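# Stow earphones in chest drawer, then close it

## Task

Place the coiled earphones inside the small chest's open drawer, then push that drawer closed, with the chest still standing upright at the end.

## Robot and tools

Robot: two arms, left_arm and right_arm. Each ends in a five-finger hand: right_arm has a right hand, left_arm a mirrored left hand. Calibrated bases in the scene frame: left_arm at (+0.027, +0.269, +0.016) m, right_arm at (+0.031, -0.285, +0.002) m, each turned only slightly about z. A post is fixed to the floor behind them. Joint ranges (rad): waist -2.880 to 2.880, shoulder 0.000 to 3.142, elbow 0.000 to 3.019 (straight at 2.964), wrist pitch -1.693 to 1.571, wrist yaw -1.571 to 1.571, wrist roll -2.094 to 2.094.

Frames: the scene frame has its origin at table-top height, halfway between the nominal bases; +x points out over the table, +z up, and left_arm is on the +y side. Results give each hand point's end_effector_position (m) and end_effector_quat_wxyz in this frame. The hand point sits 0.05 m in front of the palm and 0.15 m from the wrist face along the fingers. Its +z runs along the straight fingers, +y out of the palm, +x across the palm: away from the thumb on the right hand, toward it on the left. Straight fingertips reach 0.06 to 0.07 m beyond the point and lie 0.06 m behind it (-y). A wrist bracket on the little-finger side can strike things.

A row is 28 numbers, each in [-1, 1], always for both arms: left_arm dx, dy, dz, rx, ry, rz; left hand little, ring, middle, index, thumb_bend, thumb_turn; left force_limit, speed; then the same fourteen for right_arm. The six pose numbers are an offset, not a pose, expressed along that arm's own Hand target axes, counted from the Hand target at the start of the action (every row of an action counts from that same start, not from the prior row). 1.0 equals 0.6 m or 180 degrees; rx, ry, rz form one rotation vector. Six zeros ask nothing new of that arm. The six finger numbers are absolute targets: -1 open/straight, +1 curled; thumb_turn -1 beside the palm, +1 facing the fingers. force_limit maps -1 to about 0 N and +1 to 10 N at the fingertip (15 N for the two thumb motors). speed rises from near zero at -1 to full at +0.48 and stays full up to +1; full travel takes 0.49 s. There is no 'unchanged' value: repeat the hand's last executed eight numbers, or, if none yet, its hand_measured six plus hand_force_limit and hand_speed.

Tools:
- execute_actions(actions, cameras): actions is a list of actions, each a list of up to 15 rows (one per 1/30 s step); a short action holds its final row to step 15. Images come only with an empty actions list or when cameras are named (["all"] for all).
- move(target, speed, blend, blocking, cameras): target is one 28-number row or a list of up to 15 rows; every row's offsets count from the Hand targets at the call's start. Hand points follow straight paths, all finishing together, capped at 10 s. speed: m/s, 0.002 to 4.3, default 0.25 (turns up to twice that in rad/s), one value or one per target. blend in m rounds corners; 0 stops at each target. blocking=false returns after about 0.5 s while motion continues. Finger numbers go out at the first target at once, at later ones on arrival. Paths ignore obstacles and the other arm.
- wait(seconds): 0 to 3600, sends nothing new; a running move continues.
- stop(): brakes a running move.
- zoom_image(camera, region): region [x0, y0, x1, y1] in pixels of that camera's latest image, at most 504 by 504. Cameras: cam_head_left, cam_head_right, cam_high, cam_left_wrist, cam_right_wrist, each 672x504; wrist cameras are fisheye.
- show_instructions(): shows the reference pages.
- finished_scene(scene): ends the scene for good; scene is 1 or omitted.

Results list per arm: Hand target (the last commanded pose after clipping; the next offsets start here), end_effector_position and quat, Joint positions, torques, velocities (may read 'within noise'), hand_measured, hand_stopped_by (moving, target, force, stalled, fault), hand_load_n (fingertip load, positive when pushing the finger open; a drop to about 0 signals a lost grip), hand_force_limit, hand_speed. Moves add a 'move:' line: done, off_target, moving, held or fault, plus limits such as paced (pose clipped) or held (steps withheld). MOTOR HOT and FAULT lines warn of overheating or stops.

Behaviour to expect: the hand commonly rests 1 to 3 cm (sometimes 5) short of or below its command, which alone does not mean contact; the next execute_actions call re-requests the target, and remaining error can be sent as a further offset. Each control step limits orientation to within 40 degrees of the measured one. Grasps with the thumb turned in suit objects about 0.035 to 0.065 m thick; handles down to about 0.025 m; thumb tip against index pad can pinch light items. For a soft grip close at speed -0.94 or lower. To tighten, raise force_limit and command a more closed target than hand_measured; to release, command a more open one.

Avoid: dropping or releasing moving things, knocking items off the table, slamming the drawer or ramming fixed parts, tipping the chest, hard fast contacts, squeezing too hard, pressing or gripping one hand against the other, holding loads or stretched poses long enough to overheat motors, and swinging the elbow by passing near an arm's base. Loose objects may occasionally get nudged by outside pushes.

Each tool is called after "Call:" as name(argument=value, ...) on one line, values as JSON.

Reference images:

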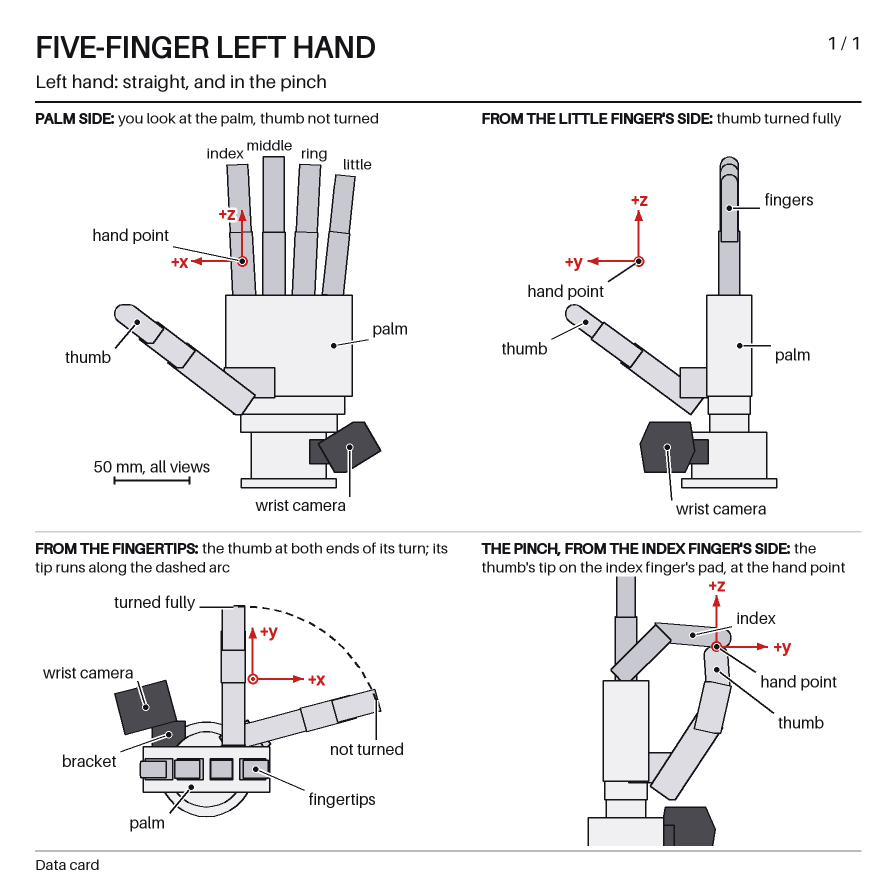

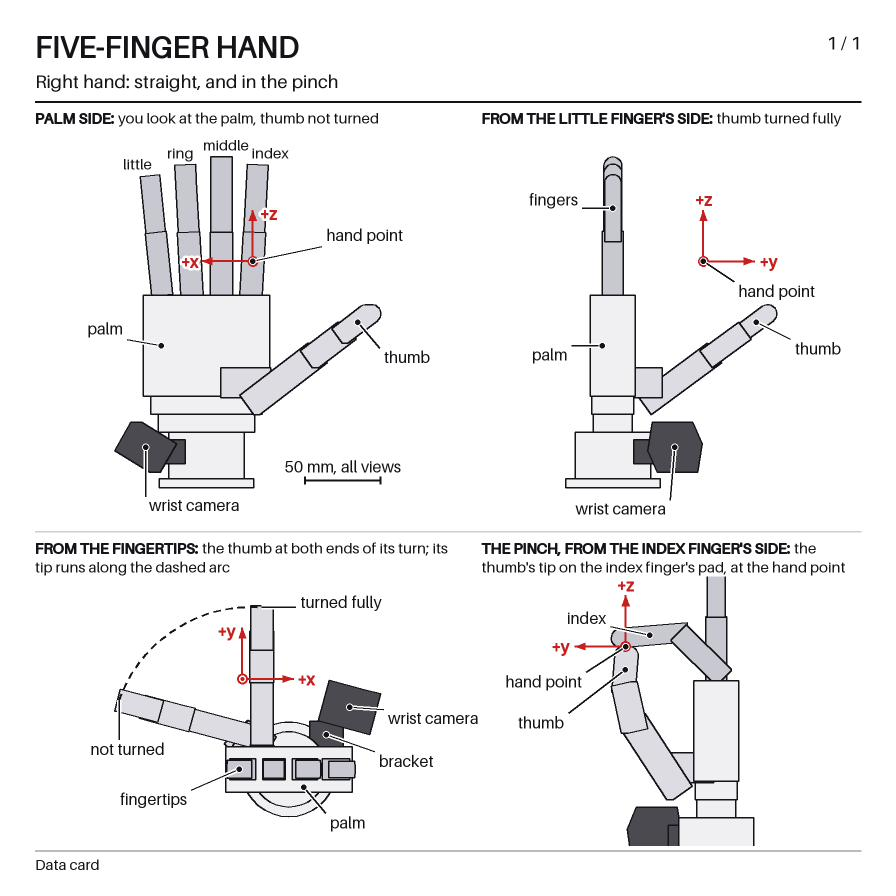

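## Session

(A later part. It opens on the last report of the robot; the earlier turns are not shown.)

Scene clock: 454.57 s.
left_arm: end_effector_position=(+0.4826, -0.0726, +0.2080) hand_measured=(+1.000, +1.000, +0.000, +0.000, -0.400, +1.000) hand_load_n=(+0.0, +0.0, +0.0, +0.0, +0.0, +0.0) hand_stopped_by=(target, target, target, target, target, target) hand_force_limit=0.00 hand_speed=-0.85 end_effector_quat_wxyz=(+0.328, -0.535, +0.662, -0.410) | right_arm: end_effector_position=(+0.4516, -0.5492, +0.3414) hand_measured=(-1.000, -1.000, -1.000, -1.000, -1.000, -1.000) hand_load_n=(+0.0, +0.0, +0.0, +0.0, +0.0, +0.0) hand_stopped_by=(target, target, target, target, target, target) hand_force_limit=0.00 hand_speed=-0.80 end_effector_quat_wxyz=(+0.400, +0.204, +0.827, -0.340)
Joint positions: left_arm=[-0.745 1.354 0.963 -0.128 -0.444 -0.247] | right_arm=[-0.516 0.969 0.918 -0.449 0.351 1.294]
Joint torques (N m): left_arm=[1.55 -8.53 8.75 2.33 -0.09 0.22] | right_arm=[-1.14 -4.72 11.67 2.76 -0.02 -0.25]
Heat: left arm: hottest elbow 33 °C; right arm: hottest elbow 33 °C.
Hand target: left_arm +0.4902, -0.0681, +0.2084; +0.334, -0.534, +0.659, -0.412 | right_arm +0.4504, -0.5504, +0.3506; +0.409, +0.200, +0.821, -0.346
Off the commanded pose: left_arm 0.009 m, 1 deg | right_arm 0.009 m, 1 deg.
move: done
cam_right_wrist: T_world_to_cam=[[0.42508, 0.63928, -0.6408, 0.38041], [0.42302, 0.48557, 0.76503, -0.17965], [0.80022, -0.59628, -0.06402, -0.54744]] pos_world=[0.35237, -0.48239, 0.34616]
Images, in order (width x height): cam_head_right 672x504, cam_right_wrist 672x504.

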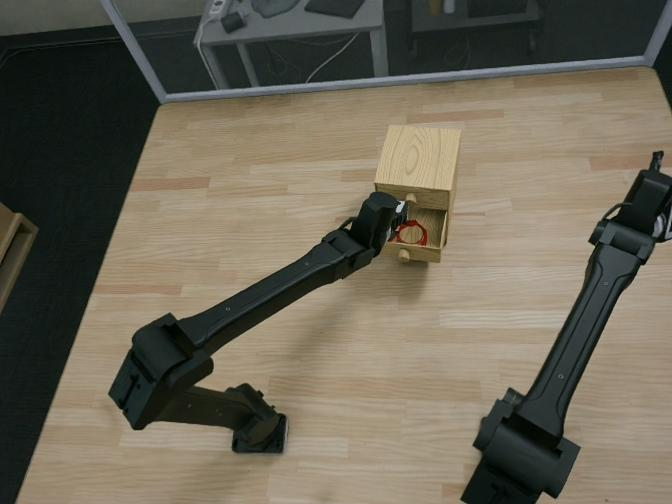

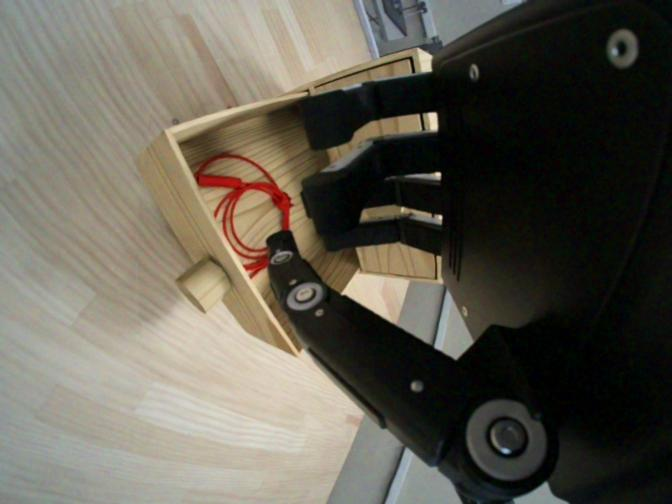

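Call:
move(target=[[0,-0.2549,-0.1244,0,0,0,1,1,0.0,0.0,-0.4,1,0.0,-0.85,0,0,0,0,0,0,-1,-1,-1,-1,-1,-1,0,-0.8],[0.0107,-0.1627,-0.3138,0,0,0,1,1,0.0,0.0,-0.4,1,0.0,-0.85,0,0,0,0,0,0,-1,-1,-1,-1,-1,-1,0,-0.8]], speed=0.15, blend=0.03, cameras=["cam_right_wrist","cam_head_right","cam_head_left","cam_high"])

Call:
zoom_image(camera="cam_head_right", region=[330, 130, 490, 290])

Call:
zoom_image(camera="cam_right_wrist", region=[80, 60, 384, 360])

Scene clock: 475.47 s.
left_arm: end_effector_position=(+0.3692, -0.0454, +0.3800) hand_measured=(+1.000, +1.000, +0.000, +0.000, -0.400, +1.000) hand_load_n=(+0.0, +0.0, +0.0, +0.0, +0.0, +0.0) hand_stopped_by=(target, target, target, target, target, target) hand_force_limit=0.00 hand_speed=-0.85 end_effector_quat_wxyz=(+0.338, -0.532, +0.658, -0.412) | right_arm: end_effector_position=(+0.4516, -0.5492, +0.3414) hand_measured=(-1.000, -1.000, -1.000, -1.000, -1.000, -1.000) hand_load_n=(+0.0, +0.0, +0.0, +0.0, +0.0, -0.5) hand_stopped_by=(target, target, target, target, target, target) hand_force_limit=0.00 hand_speed=-0.80 end_effector_quat_wxyz=(+0.400, +0.204, +0.827, -0.340)
Joint positions: left_arm=[-0.924 1.026 1.162 -0.693 -0.615 -0.337] | right_arm=[-0.516 0.969 0.918 -0.449 0.351 1.294]
Joint torques (N m): left_arm=[-0.21 -4.84 9.18 1.18 -0.3 -0.09] | right_arm=[-0.97 -4.6 11.71 2.78 -0.04 -0.26]
Heat: left arm: hottest elbow 33 °C; right arm: hottest elbow 33 °C.
Hand target: left_arm +0.3652, -0.0483, +0.3787; +0.334, -0.534, +0.659, -0.412 | right_arm +0.4504, -0.5504, +0.3506; +0.409, +0.200, +0.821, -0.346
Off the commanded pose: left_arm 0.005 m, 1 deg | right_arm 0.009 m, 1 deg.
move: done
cam_right_wrist: T_world_to_cam=[[0.42508, 0.63928, -0.6408, 0.38041], [0.42302, 0.48557, 0.76503, -0.17965], [0.80022, -0.59628, -0.06402, -0.54744]] pos_world=[0.35237, -0.48239, 0.34616]
Images, in order (width x height): cam_head_left 672x504, cam_head_right 672x504, cam_high 672x504, cam_right_wrist 672x504.

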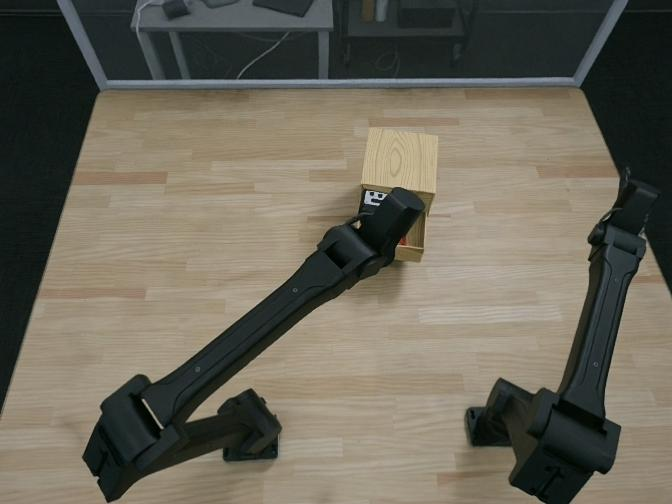

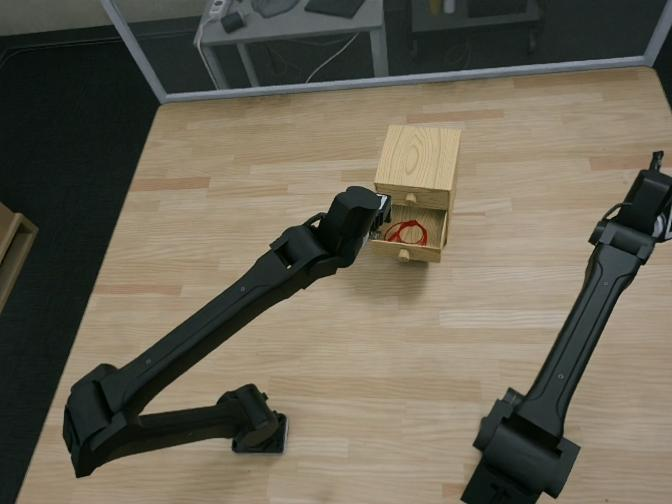

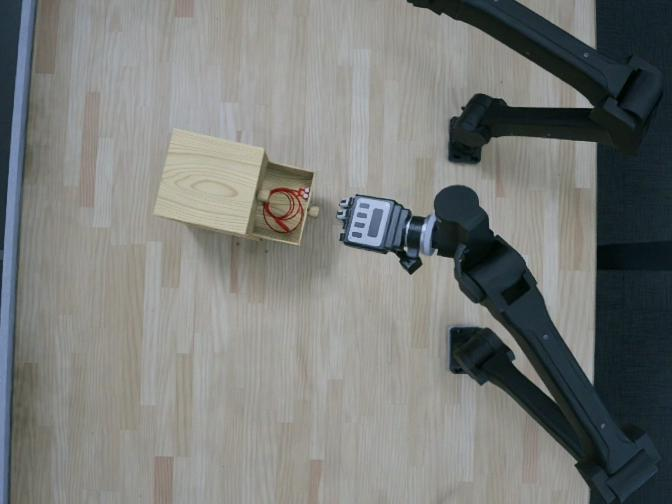

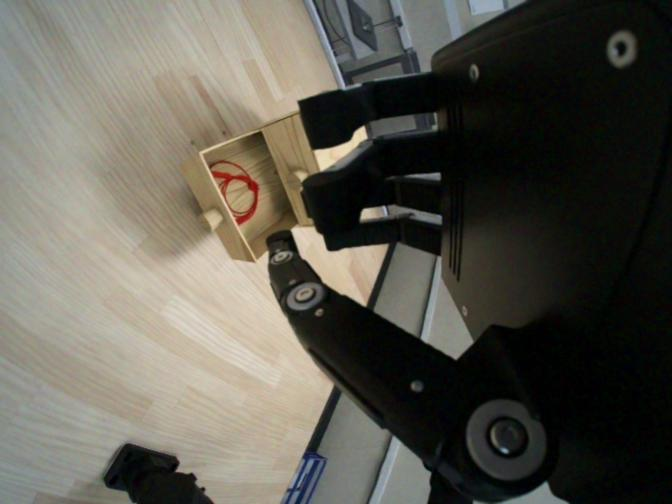

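Scaled by 3.150 from the camera's image (finer frame: 960x720).

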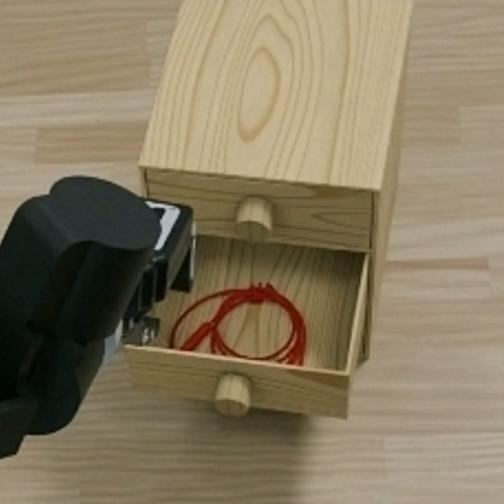

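Scaled by 1.658 from the camera's image (finer frame: 960x720).

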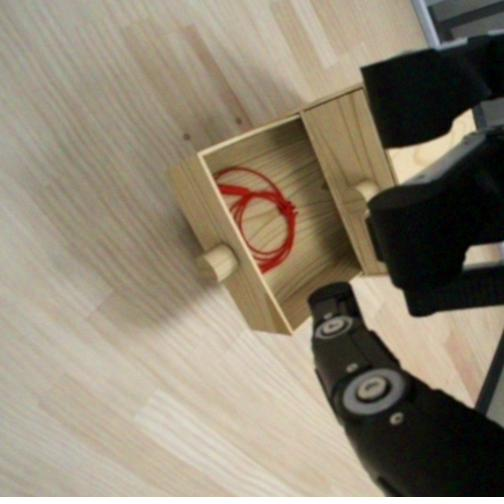

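Call:
move(target=[[0,0,0,0,0,0,1,1,1,1,-1,-1,0,-0.3,0,0,0,0,0,0,-1,-1,-1,-1,-1,-1,0,-0.8],[0,0.375,0.183,0,0,0,1,1,1,1,-1,-1,0,-0.3,0,0,0,0,0,0,-1,-1,-1,-1,-1,-1,0,-0.8]], speed=0.15, cameras=["cam_head_left","cam_head_right","cam_right_wrist"])

Scene clock: 500.40 s.
left_arm: end_effector_position=(+0.3654, -0.0407, +0.1225) hand_measured=(+1.000, +1.000, +1.000, +1.000, -1.000, -1.000) hand_load_n=(+0.0, +0.0, +0.0, +0.0, +0.0, +0.0) hand_stopped_by=(target, target, target, target, target, target) hand_force_limit=0.00 hand_speed=-0.30 end_effector_quat_wxyz=(+0.338, -0.532, +0.666, -0.399) | right_arm: end_effector_position=(+0.4516, -0.5492, +0.3414) hand_measured=(-1.000, -1.000, -1.000, -1.000, -1.000, -1.000) hand_load_n=(+0.0, +0.0, +0.0, +0.0, +0.0, +0.0) hand_stopped_by=(target, target, target, target, target, target) hand_force_limit=0.00 hand_speed=-0.80 end_effector_quat_wxyz=(+0.400, +0.204, +0.827, -0.340)
Joint positions: left_arm=[-0.924 1.201 0.593 0.019 -0.615 -0.34] | right_arm=[-0.516 0.969 0.918 -0.449 0.351 1.294]
Joint torques (N m): left_arm=[-0.15 -5.66 8.05 2.19 -0.28 -0.1] | right_arm=[-1.38 -4.95 11.71 2.71 -0.02 -0.23]
Heat: left arm: hottest elbow 33 °C; right arm: hottest elbow 33 °C.
Hand target: left_arm +0.3653, -0.0483, +0.1284; +0.334, -0.534, +0.659, -0.412 | right_arm +0.4504, -0.5504, +0.3506; +0.409, +0.200, +0.821, -0.346
Off the commanded pose: left_arm 0.010 m, 2 deg | right_arm 0.009 m, 1 deg.
move: done
cam_right_wrist: T_world_to_cam=[[0.42508, 0.63928, -0.6408, 0.38041], [0.42302, 0.48557, 0.76503, -0.17965], [0.80022, -0.59628, -0.06402, -0.54744]] pos_world=[0.35237, -0.48239, 0.34616]

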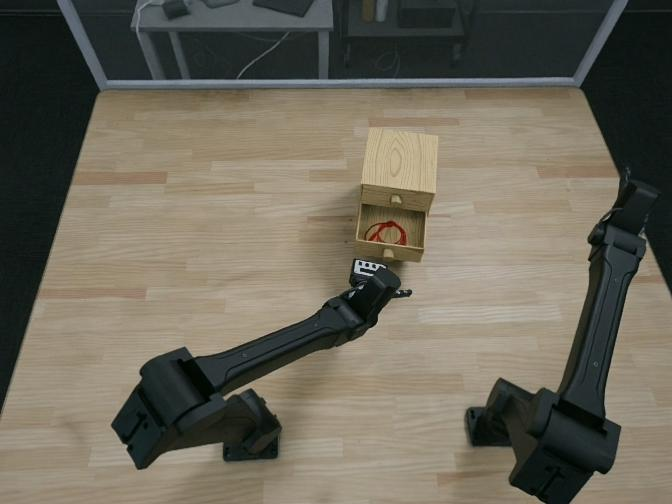

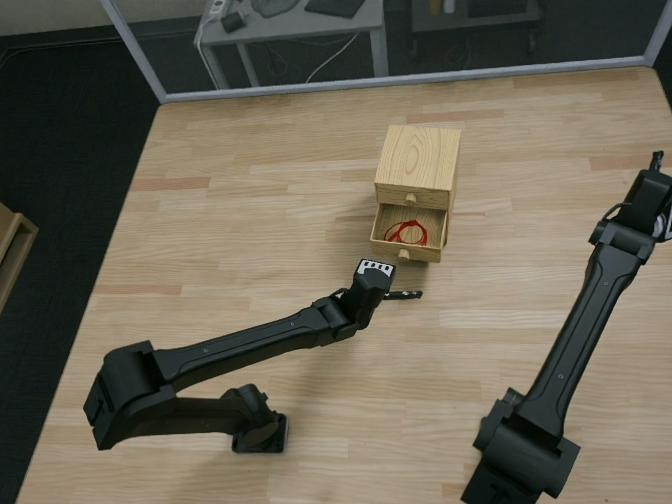

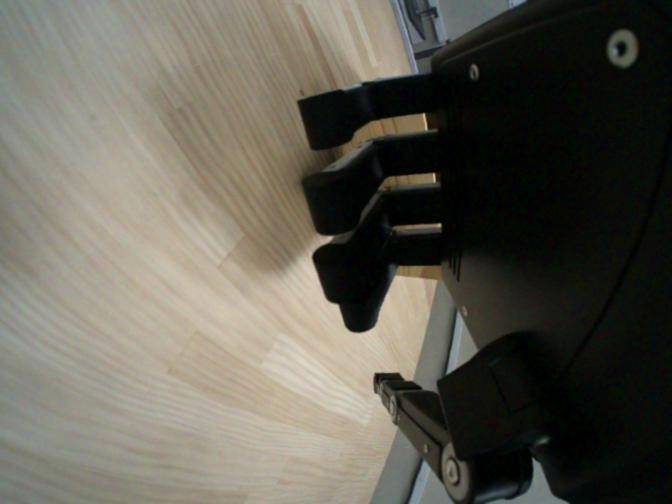

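Call:
move(target=[[0.0255,-0.0157,0.0552,0,0,0,1,1,1,1,-1,-1,0,-0.3,0,0,0,0,0,0,-1,-1,-1,-1,-1,-1,0,-0.8],[0.023,-0.0522,0.1302,0,0,0,1,1,1,1,-1,-1,0,-0.3,0,0,0,0,0,0,-1,-1,-1,-1,-1,-1,0,-0.8]], speed=0.04, blend=0.01, cameras=["cam_head_left","cam_head_right"])

Scene clock: 510.27 s.
left_arm: end_effector_position=(+0.4228, -0.0717, +0.1051) hand_measured=(+1.000, +1.000, +1.000, +1.000, -1.000, -1.000) hand_load_n=(+0.0, +0.0, +0.0, +0.0, +0.0, +0.0) hand_stopped_by=(target, target, target, target, target, target) hand_force_limit=0.00 hand_speed=-0.30 end_effector_quat_wxyz=(+0.326, -0.534, +0.672, -0.397) | right_arm: end_effector_position=(+0.4516, -0.5492, +0.3414) hand_measured=(-1.000, -1.000, -1.000, -1.000, -1.000, -1.000) hand_load_n=(+0.0, +0.0, +0.0, +0.0, +0.0, +0.0) hand_stopped_by=(target, target, target, target, target, target) hand_force_limit=0.00 hand_speed=-0.80 end_effector_quat_wxyz=(+0.400, +0.204, +0.827, -0.340)
Joint positions: left_arm=[-0.845 1.405 0.724 0.102 -0.525 -0.3] | right_arm=[-0.516 0.969 0.918 -0.449 0.351 1.294]
Joint torques (N m): left_arm=[1.85 -7.24 10.88 2.3 -0.17 0.2] | right_arm=[-1.2 -4.66 11.73 2.77 -0.02 -0.23]
Heat: left arm: hottest elbow 33 °C; right arm: hottest elbow 33 °C.
Hand target: left_arm +0.4446, -0.0792, +0.1223; +0.334, -0.534, +0.659, -0.412 | right_arm +0.4504, -0.5504, +0.3506; +0.409, +0.200, +0.821, -0.346
Off the commanded pose: left_arm 0.029 m, 3 deg | right_arm 0.009 m, 1 deg.
move: off_target (left_arm)

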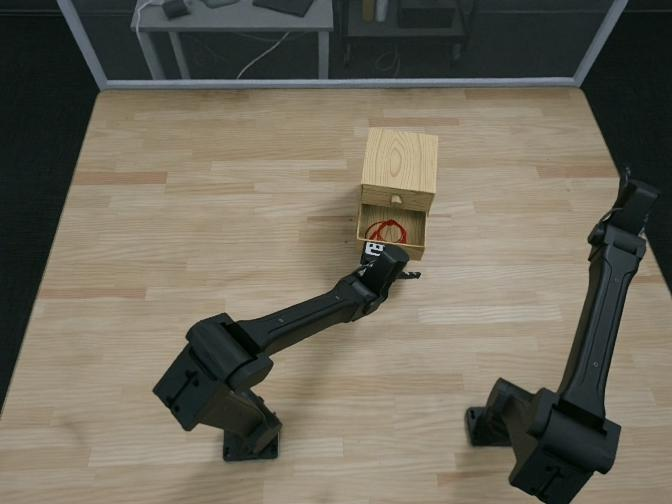

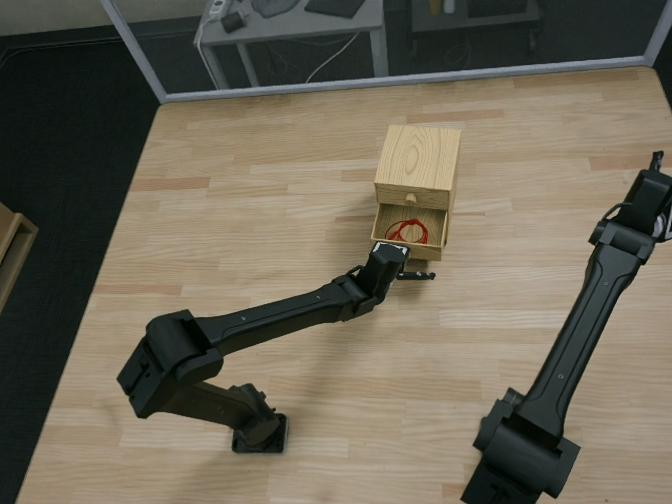

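Call:
zoom_image(camera="cam_head_left", region=[320, 180, 460, 290])

Call:
zoom_image(camera="cam_head_right", region=[340, 180, 480, 290])

Scaled by 3.600 from the camera's image (finer frame: 960x720).

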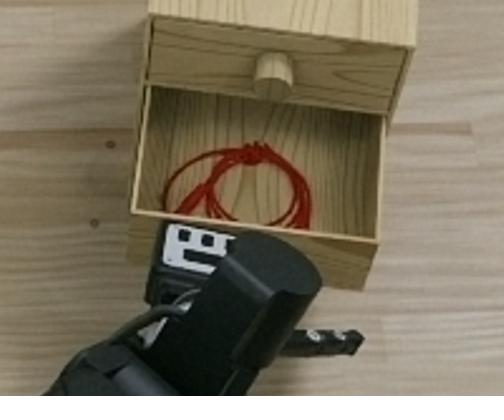

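Scaled by 3.600 from the camera's image (finer frame: 960x720).

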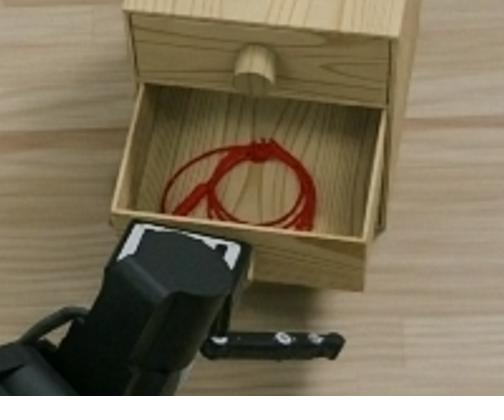

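Call:
move(target=[-0.0025,-0.0455,0.0706,0,0,0,1,1,1,1,-1,-1,0,-0.3,0,0,0,0,0,0,-1,-1,-1,-1,-1,-1,0,-0.8], speed=0.03, cameras=["cam_head_left","cam_head_right"])

Call:
zoom_image(camera="cam_head_left", region=[320, 110, 460, 290])

Scene clock: 520.00 s.
left_arm: end_effector_position=(+0.4729, -0.0818, +0.1108) hand_measured=(+1.000, +1.000, +1.000, +1.000, -1.000, -1.000) hand_load_n=(+0.5, +0.0, +0.0, +0.0, +0.0, -0.5) hand_stopped_by=(target, target, target, target, target, target) hand_force_limit=0.00 hand_speed=-0.30 end_effector_quat_wxyz=(+0.325, -0.535, +0.671, -0.397) | right_arm: end_effector_position=(+0.4516, -0.5492, +0.3414) hand_measured=(-1.000, -1.000, -1.000, -1.000, -1.000, -1.000) hand_load_n=(+0.0, +0.0, +0.0, +0.0, +0.0, +0.0) hand_stopped_by=(target, target, target, target, target, target) hand_force_limit=0.00 hand_speed=-0.80 end_effector_quat_wxyz=(+0.400, +0.204, +0.827, -0.340)
Joint positions: left_arm=[-0.776 1.5 0.84 0.102 -0.469 -0.262] | right_arm=[-0.516 0.969 0.918 -0.449 0.351 1.294]
Joint torques (N m): left_arm=[1.61 -8.94 11.04 2.1 -0.12 0.2] | right_arm=[-1.44 -4.84 11.69 2.65 -0.02 -0.23]
Heat: left arm: hottest elbow 33 °C; right arm: hottest elbow 33 °C.
Hand target: left_arm +0.4937, -0.0882, +0.1282; +0.334, -0.534, +0.659, -0.412 | right_arm +0.4504, -0.5504, +0.3506; +0.409, +0.200, +0.821, -0.346
Off the commanded pose: left_arm 0.028 m, 2 deg | right_arm 0.009 m, 1 deg.
move: off_target (left_arm)

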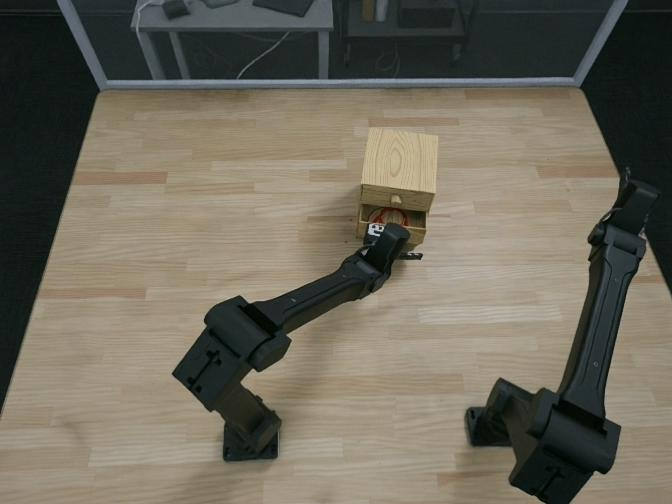

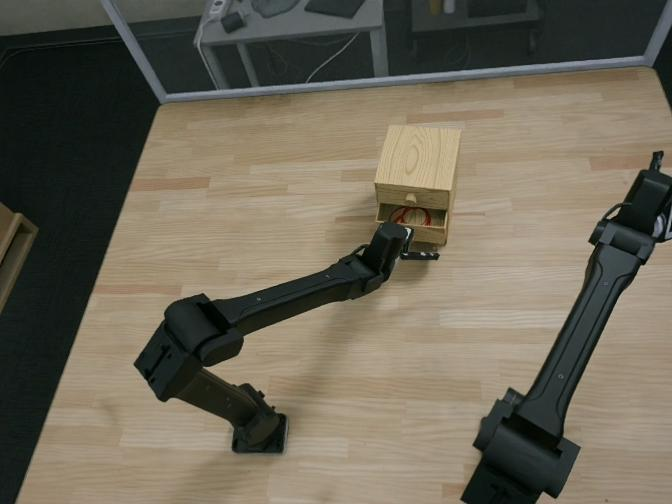

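Scaled by 2.800 from the camera's image (finer frame: 960x720).

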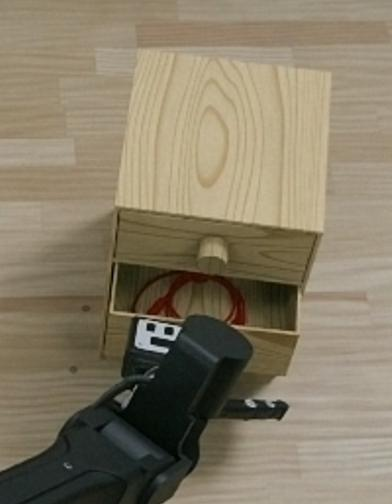

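Call:
move(target=[-0.0015,-0.0243,0.0459,0,0,0,1,1,1,1,-1,-1,0,-0.3,0,0,0,0,0,0,-1,-1,-1,-1,-1,-1,0,-0.8], speed=0.03, cameras=["cam_head_left","cam_head_right"])

Call:
zoom_image(camera="cam_head_left", region=[320, 110, 460, 290])

Call:
zoom_image(camera="cam_head_right", region=[340, 110, 480, 290])

Scene clock: 527.03 s.
left_arm: end_effector_position=(+0.5039, -0.0888, +0.1129) hand_measured=(+1.000, +1.000, +1.000, +1.000, -1.000, -1.000) hand_load_n=(+0.0, +0.0, +0.0, +0.0, +0.0, +0.0) hand_stopped_by=(target, target, target, target, target, target) hand_force_limit=0.00 hand_speed=-0.30 end_effector_quat_wxyz=(+0.325, -0.536, +0.669, -0.399) | right_arm: end_effector_position=(+0.4516, -0.5492, +0.3414) hand_measured=(-1.000, -1.000, -1.000, -1.000, -1.000, -1.000) hand_load_n=(+0.0, +0.0, +0.0, +0.0, +0.0, -0.5) hand_stopped_by=(target, target, target, target, target, target) hand_force_limit=0.00 hand_speed=-0.80 end_effector_quat_wxyz=(+0.400, +0.204, +0.827, -0.340)
Joint positions: left_arm=[-0.741 1.562 0.915 0.102 -0.438 -0.243] | right_arm=[-0.516 0.969 0.918 -0.449 0.351 1.294]
Joint torques (N m): left_arm=[1.67 -9.88 11.17 1.96 -0.1 0.21] | right_arm=[-1.03 -5.13 11.73 2.81 -0.03 -0.24]
Heat: left arm: hottest elbow 33 °C; right arm: hottest elbow 33 °C.
Hand target: left_arm +0.5245, -0.0936, +0.1293; +0.334, -0.534, +0.659, -0.412 | right_arm +0.4504, -0.5504, +0.3506; +0.409, +0.200, +0.821, -0.346
Off the commanded pose: left_arm 0.027 m, 2 deg | right_arm 0.009 m, 1 deg.
move: off_target (left_arm)

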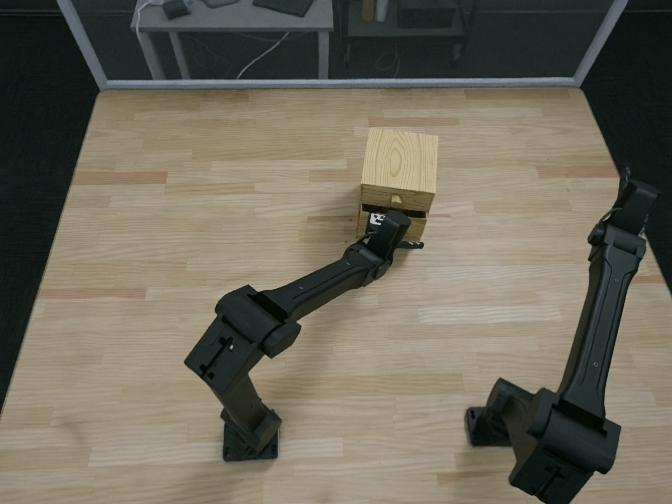

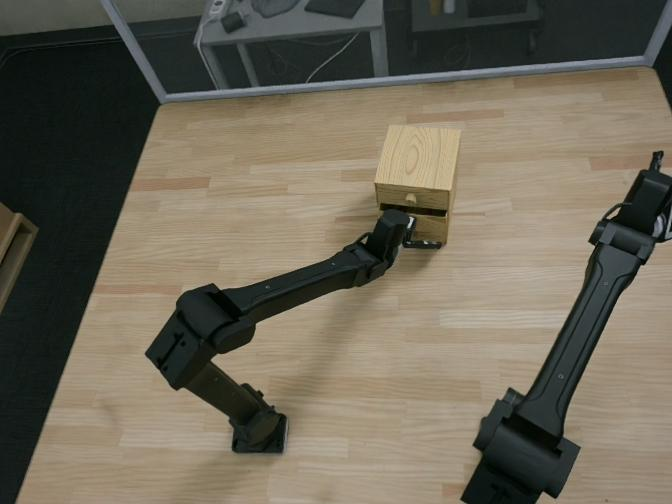

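Scaled by 2.800 from the camera's image (finer frame: 960x720).

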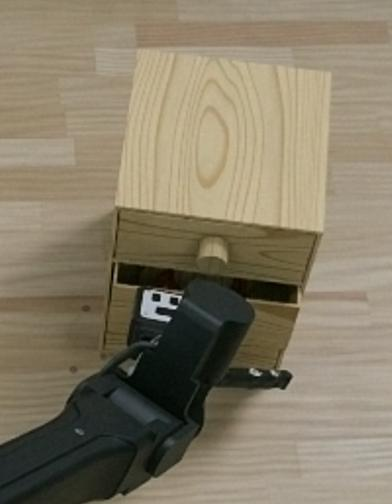

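Scaled by 2.800 from the camera's image (finer frame: 960x720).

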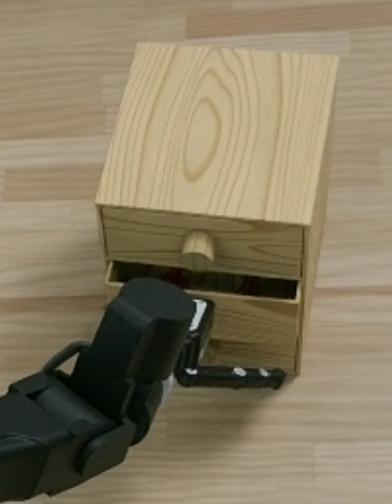

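Call:
move(target=[-0.001,-0.0162,0.0306,0,0,0,1,1,1,1,-1,-1,0,-0.3,0,0,0,0,0,0,-1,-1,-1,-1,-1,-1,0,-0.8], speed=0.03, cameras=["cam_head_left","cam_head_right"])

Call:
zoom_image(camera="cam_head_left", region=[320, 110, 460, 290])

Call:
zoom_image(camera="cam_head_right", region=[340, 110, 480, 290])

Scene clock: 532.90 s.
left_arm: end_effector_position=(+0.5249, -0.0944, +0.1150) hand_measured=(+1.000, +1.000, +1.000, +1.000, -1.000, -1.000) hand_load_n=(+0.0, +0.0, +0.0, +0.0, +0.0, +0.0) hand_stopped_by=(target, target, target, target, target, target) hand_force_limit=0.00 hand_speed=-0.30 end_effector_quat_wxyz=(+0.325, -0.535, +0.668, -0.402) | right_arm: end_effector_position=(+0.4516, -0.5492, +0.3414) hand_measured=(-1.000, -1.000, -1.000, -1.000, -1.000, -1.000) hand_load_n=(+0.0, +0.0, +0.0, -0.5, +0.0, -0.5) hand_stopped_by=(target, target, target, target, target, target) hand_force_limit=0.00 hand_speed=-0.80 end_effector_quat_wxyz=(+0.400, +0.204, +0.827, -0.340)
Joint positions: left_arm=[-0.72 1.603 0.968 0.102 -0.42 -0.232] | right_arm=[-0.516 0.969 0.918 -0.449 0.351 1.294]
Joint torques (N m): left_arm=[1.67 -10.58 11.23 1.73 -0.1 0.2] | right_arm=[-1.08 -4.84 11.55 2.76 -0.04 -0.23]
Heat: left arm: hottest elbow 33 °C; right arm: hottest elbow 33 °C.
Hand target: left_arm +0.5449, -0.0975, +0.1301; +0.334, -0.534, +0.659, -0.412 | right_arm +0.4504, -0.5504, +0.3506; +0.409, +0.200, +0.821, -0.346
Off the commanded pose: left_arm 0.025 m, 2 deg | right_arm 0.009 m, 1 deg.
move: off_target (left_arm)

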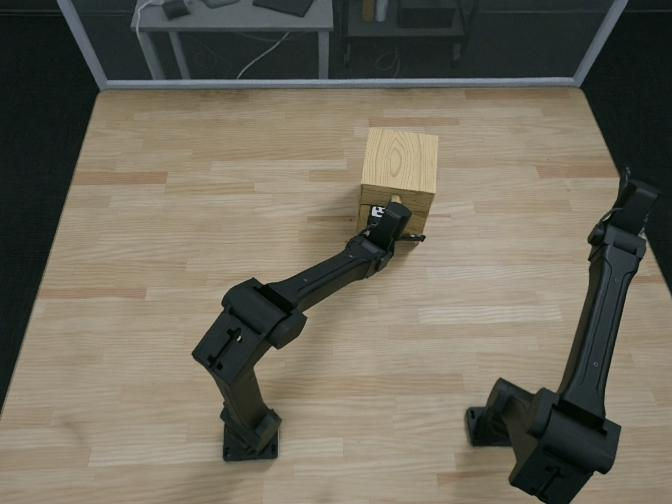

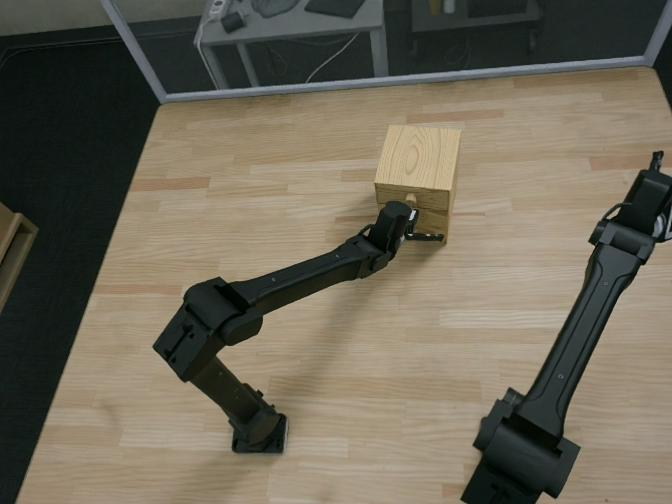

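Scaled by 2.800 from the camera's image (finer frame: 960x720).

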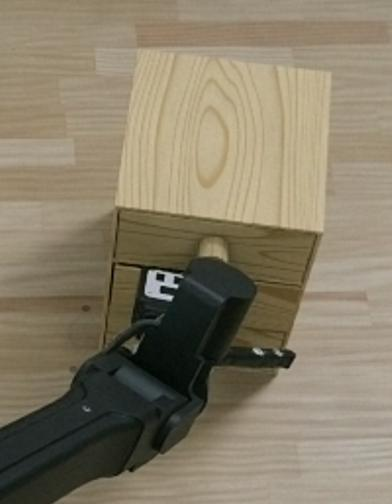

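Scaled by 2.800 from the camera's image (finer frame: 960x720).

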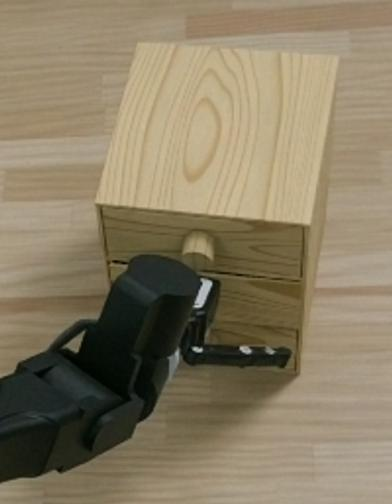

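Call:
zoom_image(camera="cam_head_right", region=[366, 180, 456, 250])

Call:
zoom_image(camera="cam_head_left", region=[350, 180, 440, 250])

Scaled by 5.600 from the camera's image (finer frame: 960x720).

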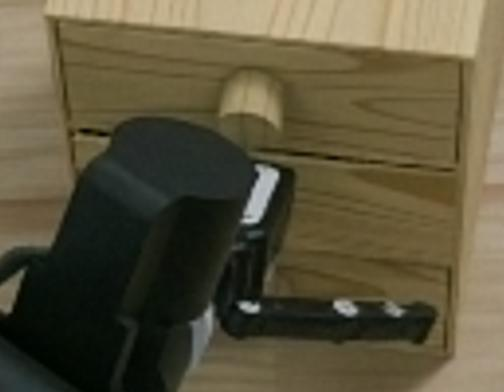

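Scaled by 5.600 from the camera's image (finer frame: 960x720).

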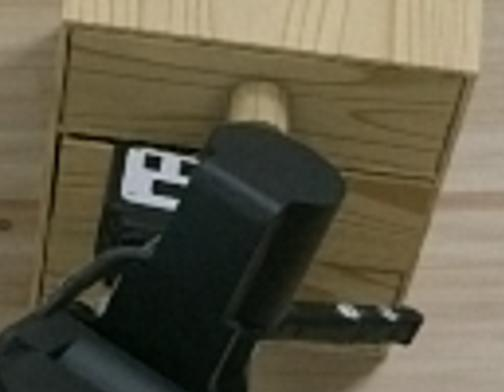

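Call:
move(target=[-0.0004,-0.0065,0.0122,0,0,0,1,1,1,1,-1,-1,0,-0.3,0,0,0,0,0,0,-1,-1,-1,-1,-1,-1,0,-0.8], speed=0.02, cameras=["cam_head_left","cam_head_right"])

Call:
zoom_image(camera="cam_head_right", region=[366, 120, 476, 250])

Call:
zoom_image(camera="cam_head_left", region=[340, 120, 450, 250])

Scene clock: 538.80 s.
left_arm: end_effector_position=(+0.5295, -0.0958, +0.1155) hand_measured=(+1.000, +1.000, +1.000, +1.000, -1.000, -1.000) hand_load_n=(+0.0, +0.0, +0.0, +0.0, +0.0, +0.0) hand_stopped_by=(target, target, target, target, target, target) hand_force_limit=0.00 hand_speed=-0.30 end_effector_quat_wxyz=(+0.325, -0.533, +0.669, -0.403) | right_arm: end_effector_position=(+0.4516, -0.5492, +0.3414) hand_measured=(-1.000, -1.000, -1.000, -1.000, -1.000, -1.000) hand_load_n=(+0.0, +0.0, -0.5, +0.0, +0.0, +0.0) hand_stopped_by=(target, target, target, target, target, target) hand_force_limit=0.00 hand_speed=-0.80 end_effector_quat_wxyz=(+0.400, +0.204, +0.827, -0.340)
Joint positions: left_arm=[-0.715 1.612 0.98 0.102 -0.413 -0.226] | right_arm=[-0.516 0.969 0.918 -0.449 0.351 1.294]
Joint torques (N m): left_arm=[1.9 -10.23 11.89 1.61 -0.07 0.18] | right_arm=[-1.03 -4.84 11.62 2.77 -0.03 -0.21]
Heat: left arm: hottest elbow 34 °C; right arm: hottest elbow 33 °C.
Hand target: left_arm +0.5531, -0.0989, +0.1302; +0.334, -0.534, +0.659, -0.412 | right_arm +0.4504, -0.5504, +0.3506; +0.409, +0.200, +0.821, -0.346
Off the commanded pose: left_arm 0.028 m, 2 deg | right_arm 0.009 m, 1 deg.
move: off_target (left_arm)

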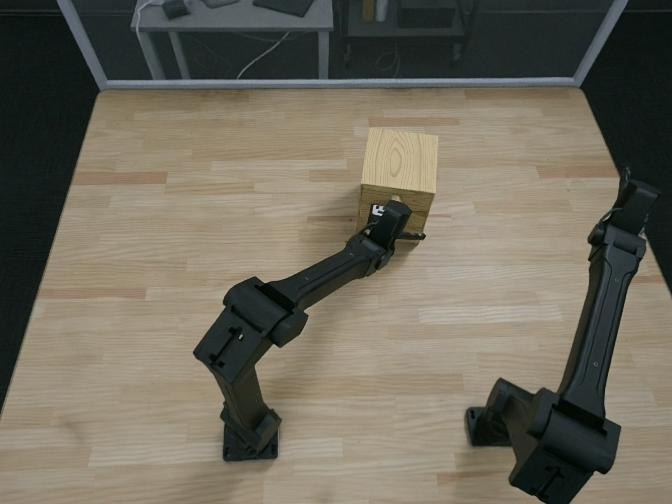

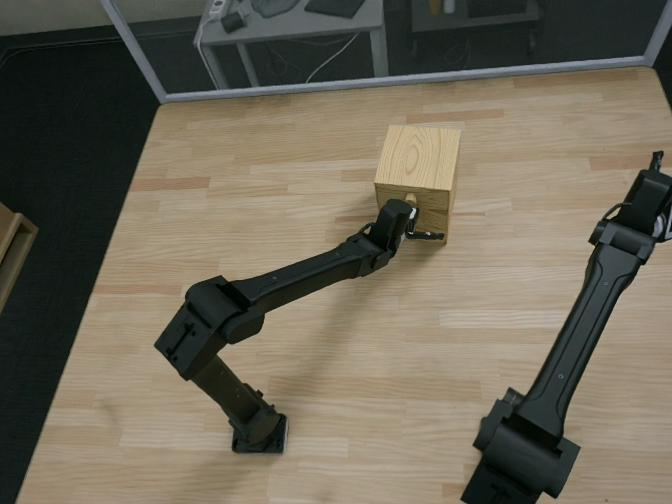

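Scaled by 3.877 from the camera's image (finer frame: 960x720).

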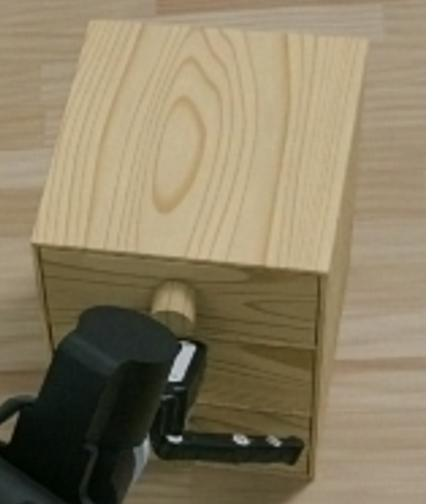

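Scaled by 3.877 from the camera's image (finer frame: 960x720).

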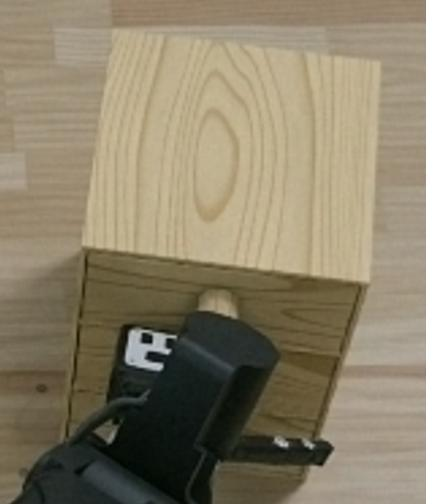

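Call:
move(target=[[0.009,0.0887,-0.1822,0,0,0,1,1,1,1,-1,-1,0,-0.3,0,0,0,0,0,0,-1,-1,-1,-1,-1,-1,0,-0.8],[0.009,-0.1363,-0.292,0,0,0,1,1,1,1,-1,-1,0,-0.3,0,0,0,0,0,0,-1,-1,-1,-1,-1,-1,0,-0.8]], speed=[0.08, 0.15], blend=0.03, cameras=["cam_head_left","cam_head_right","cam_high"])

Call:
zoom_image(camera="cam_head_right", region=[366, 120, 476, 250])

Call:
zoom_image(camera="cam_head_left", region=[340, 120, 450, 250])

Scene clock: 547.50 s.
left_arm: end_effector_position=(+0.4311, -0.0662, +0.2587) hand_measured=(+1.000, +1.000, +1.000, +1.000, -1.000, -1.000) hand_load_n=(+0.0, +0.0, +0.5, +0.5, +0.0, +0.0) hand_stopped_by=(target, target, target, target, target, target) hand_force_limit=0.00 hand_speed=-0.30 end_effector_quat_wxyz=(+0.338, -0.533, +0.668, -0.394) | right_arm: end_effector_position=(+0.4516, -0.5492, +0.3414) hand_measured=(-1.000, -1.000, -1.000, -1.000, -1.000, -1.000) hand_load_n=(+0.0, +0.0, +0.0, +0.0, +0.0, +0.0) hand_stopped_by=(target, target, target, target, target, target) hand_force_limit=0.00 hand_speed=-0.80 end_effector_quat_wxyz=(+0.400, +0.204, +0.827, -0.340)
Joint positions: left_arm=[-0.833 1.211 0.993 -0.35 -0.539 -0.282] | right_arm=[-0.516 0.969 0.918 -0.449 0.351 1.294]
Joint torques (N m): left_arm=[-0.44 -7.36 12.25 1.2 -0.26 -0.11] | right_arm=[-0.91 -4.84 11.62 2.8 -0.03 -0.23]
Heat: left arm: hottest elbow 34 °C; right arm: hottest elbow 33 °C.
Hand target: left_arm +0.4329, -0.0789, +0.2804; +0.334, -0.534, +0.659, -0.412 | right_arm +0.4504, -0.5504, +0.3506; +0.409, +0.200, +0.821, -0.346
Off the commanded pose: left_arm 0.025 m, 2 deg | right_arm 0.009 m, 1 deg.
move: off_target (left_arm)

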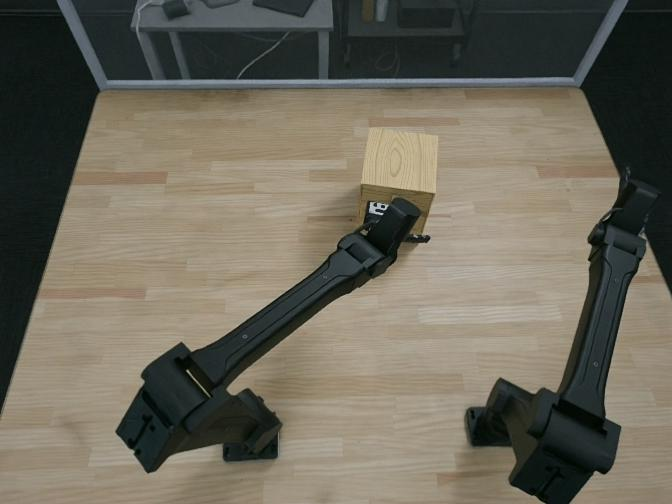

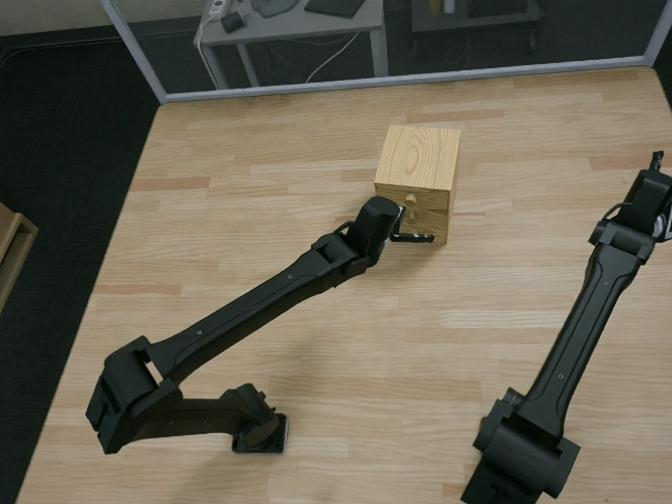

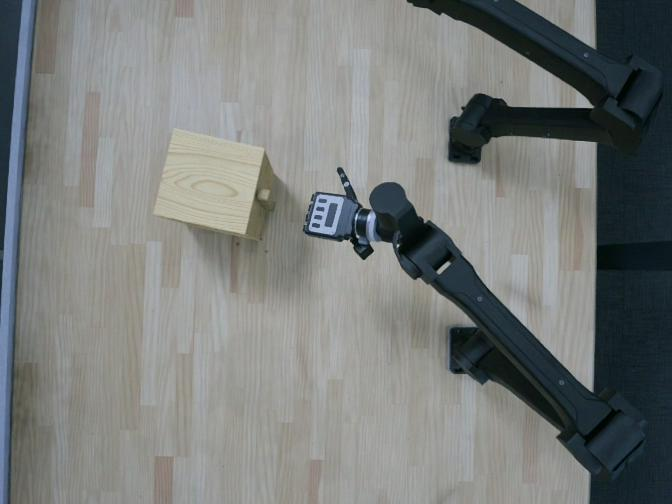

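Scaled by 3.877 from the camera's image (finer frame: 960x720).

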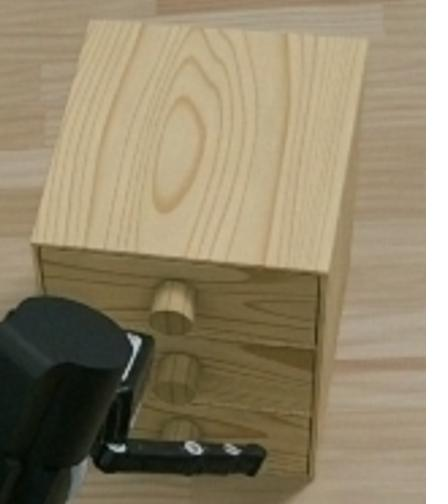

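Scaled by 3.877 from the camera's image (finer frame: 960x720).

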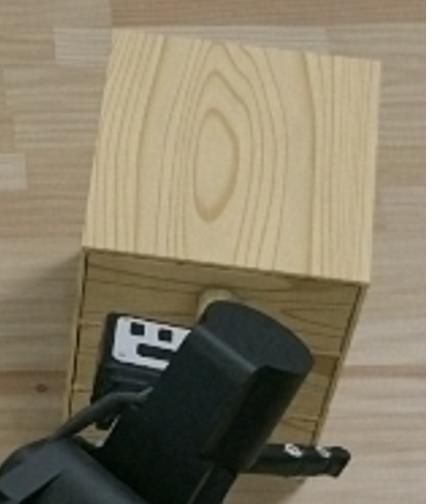

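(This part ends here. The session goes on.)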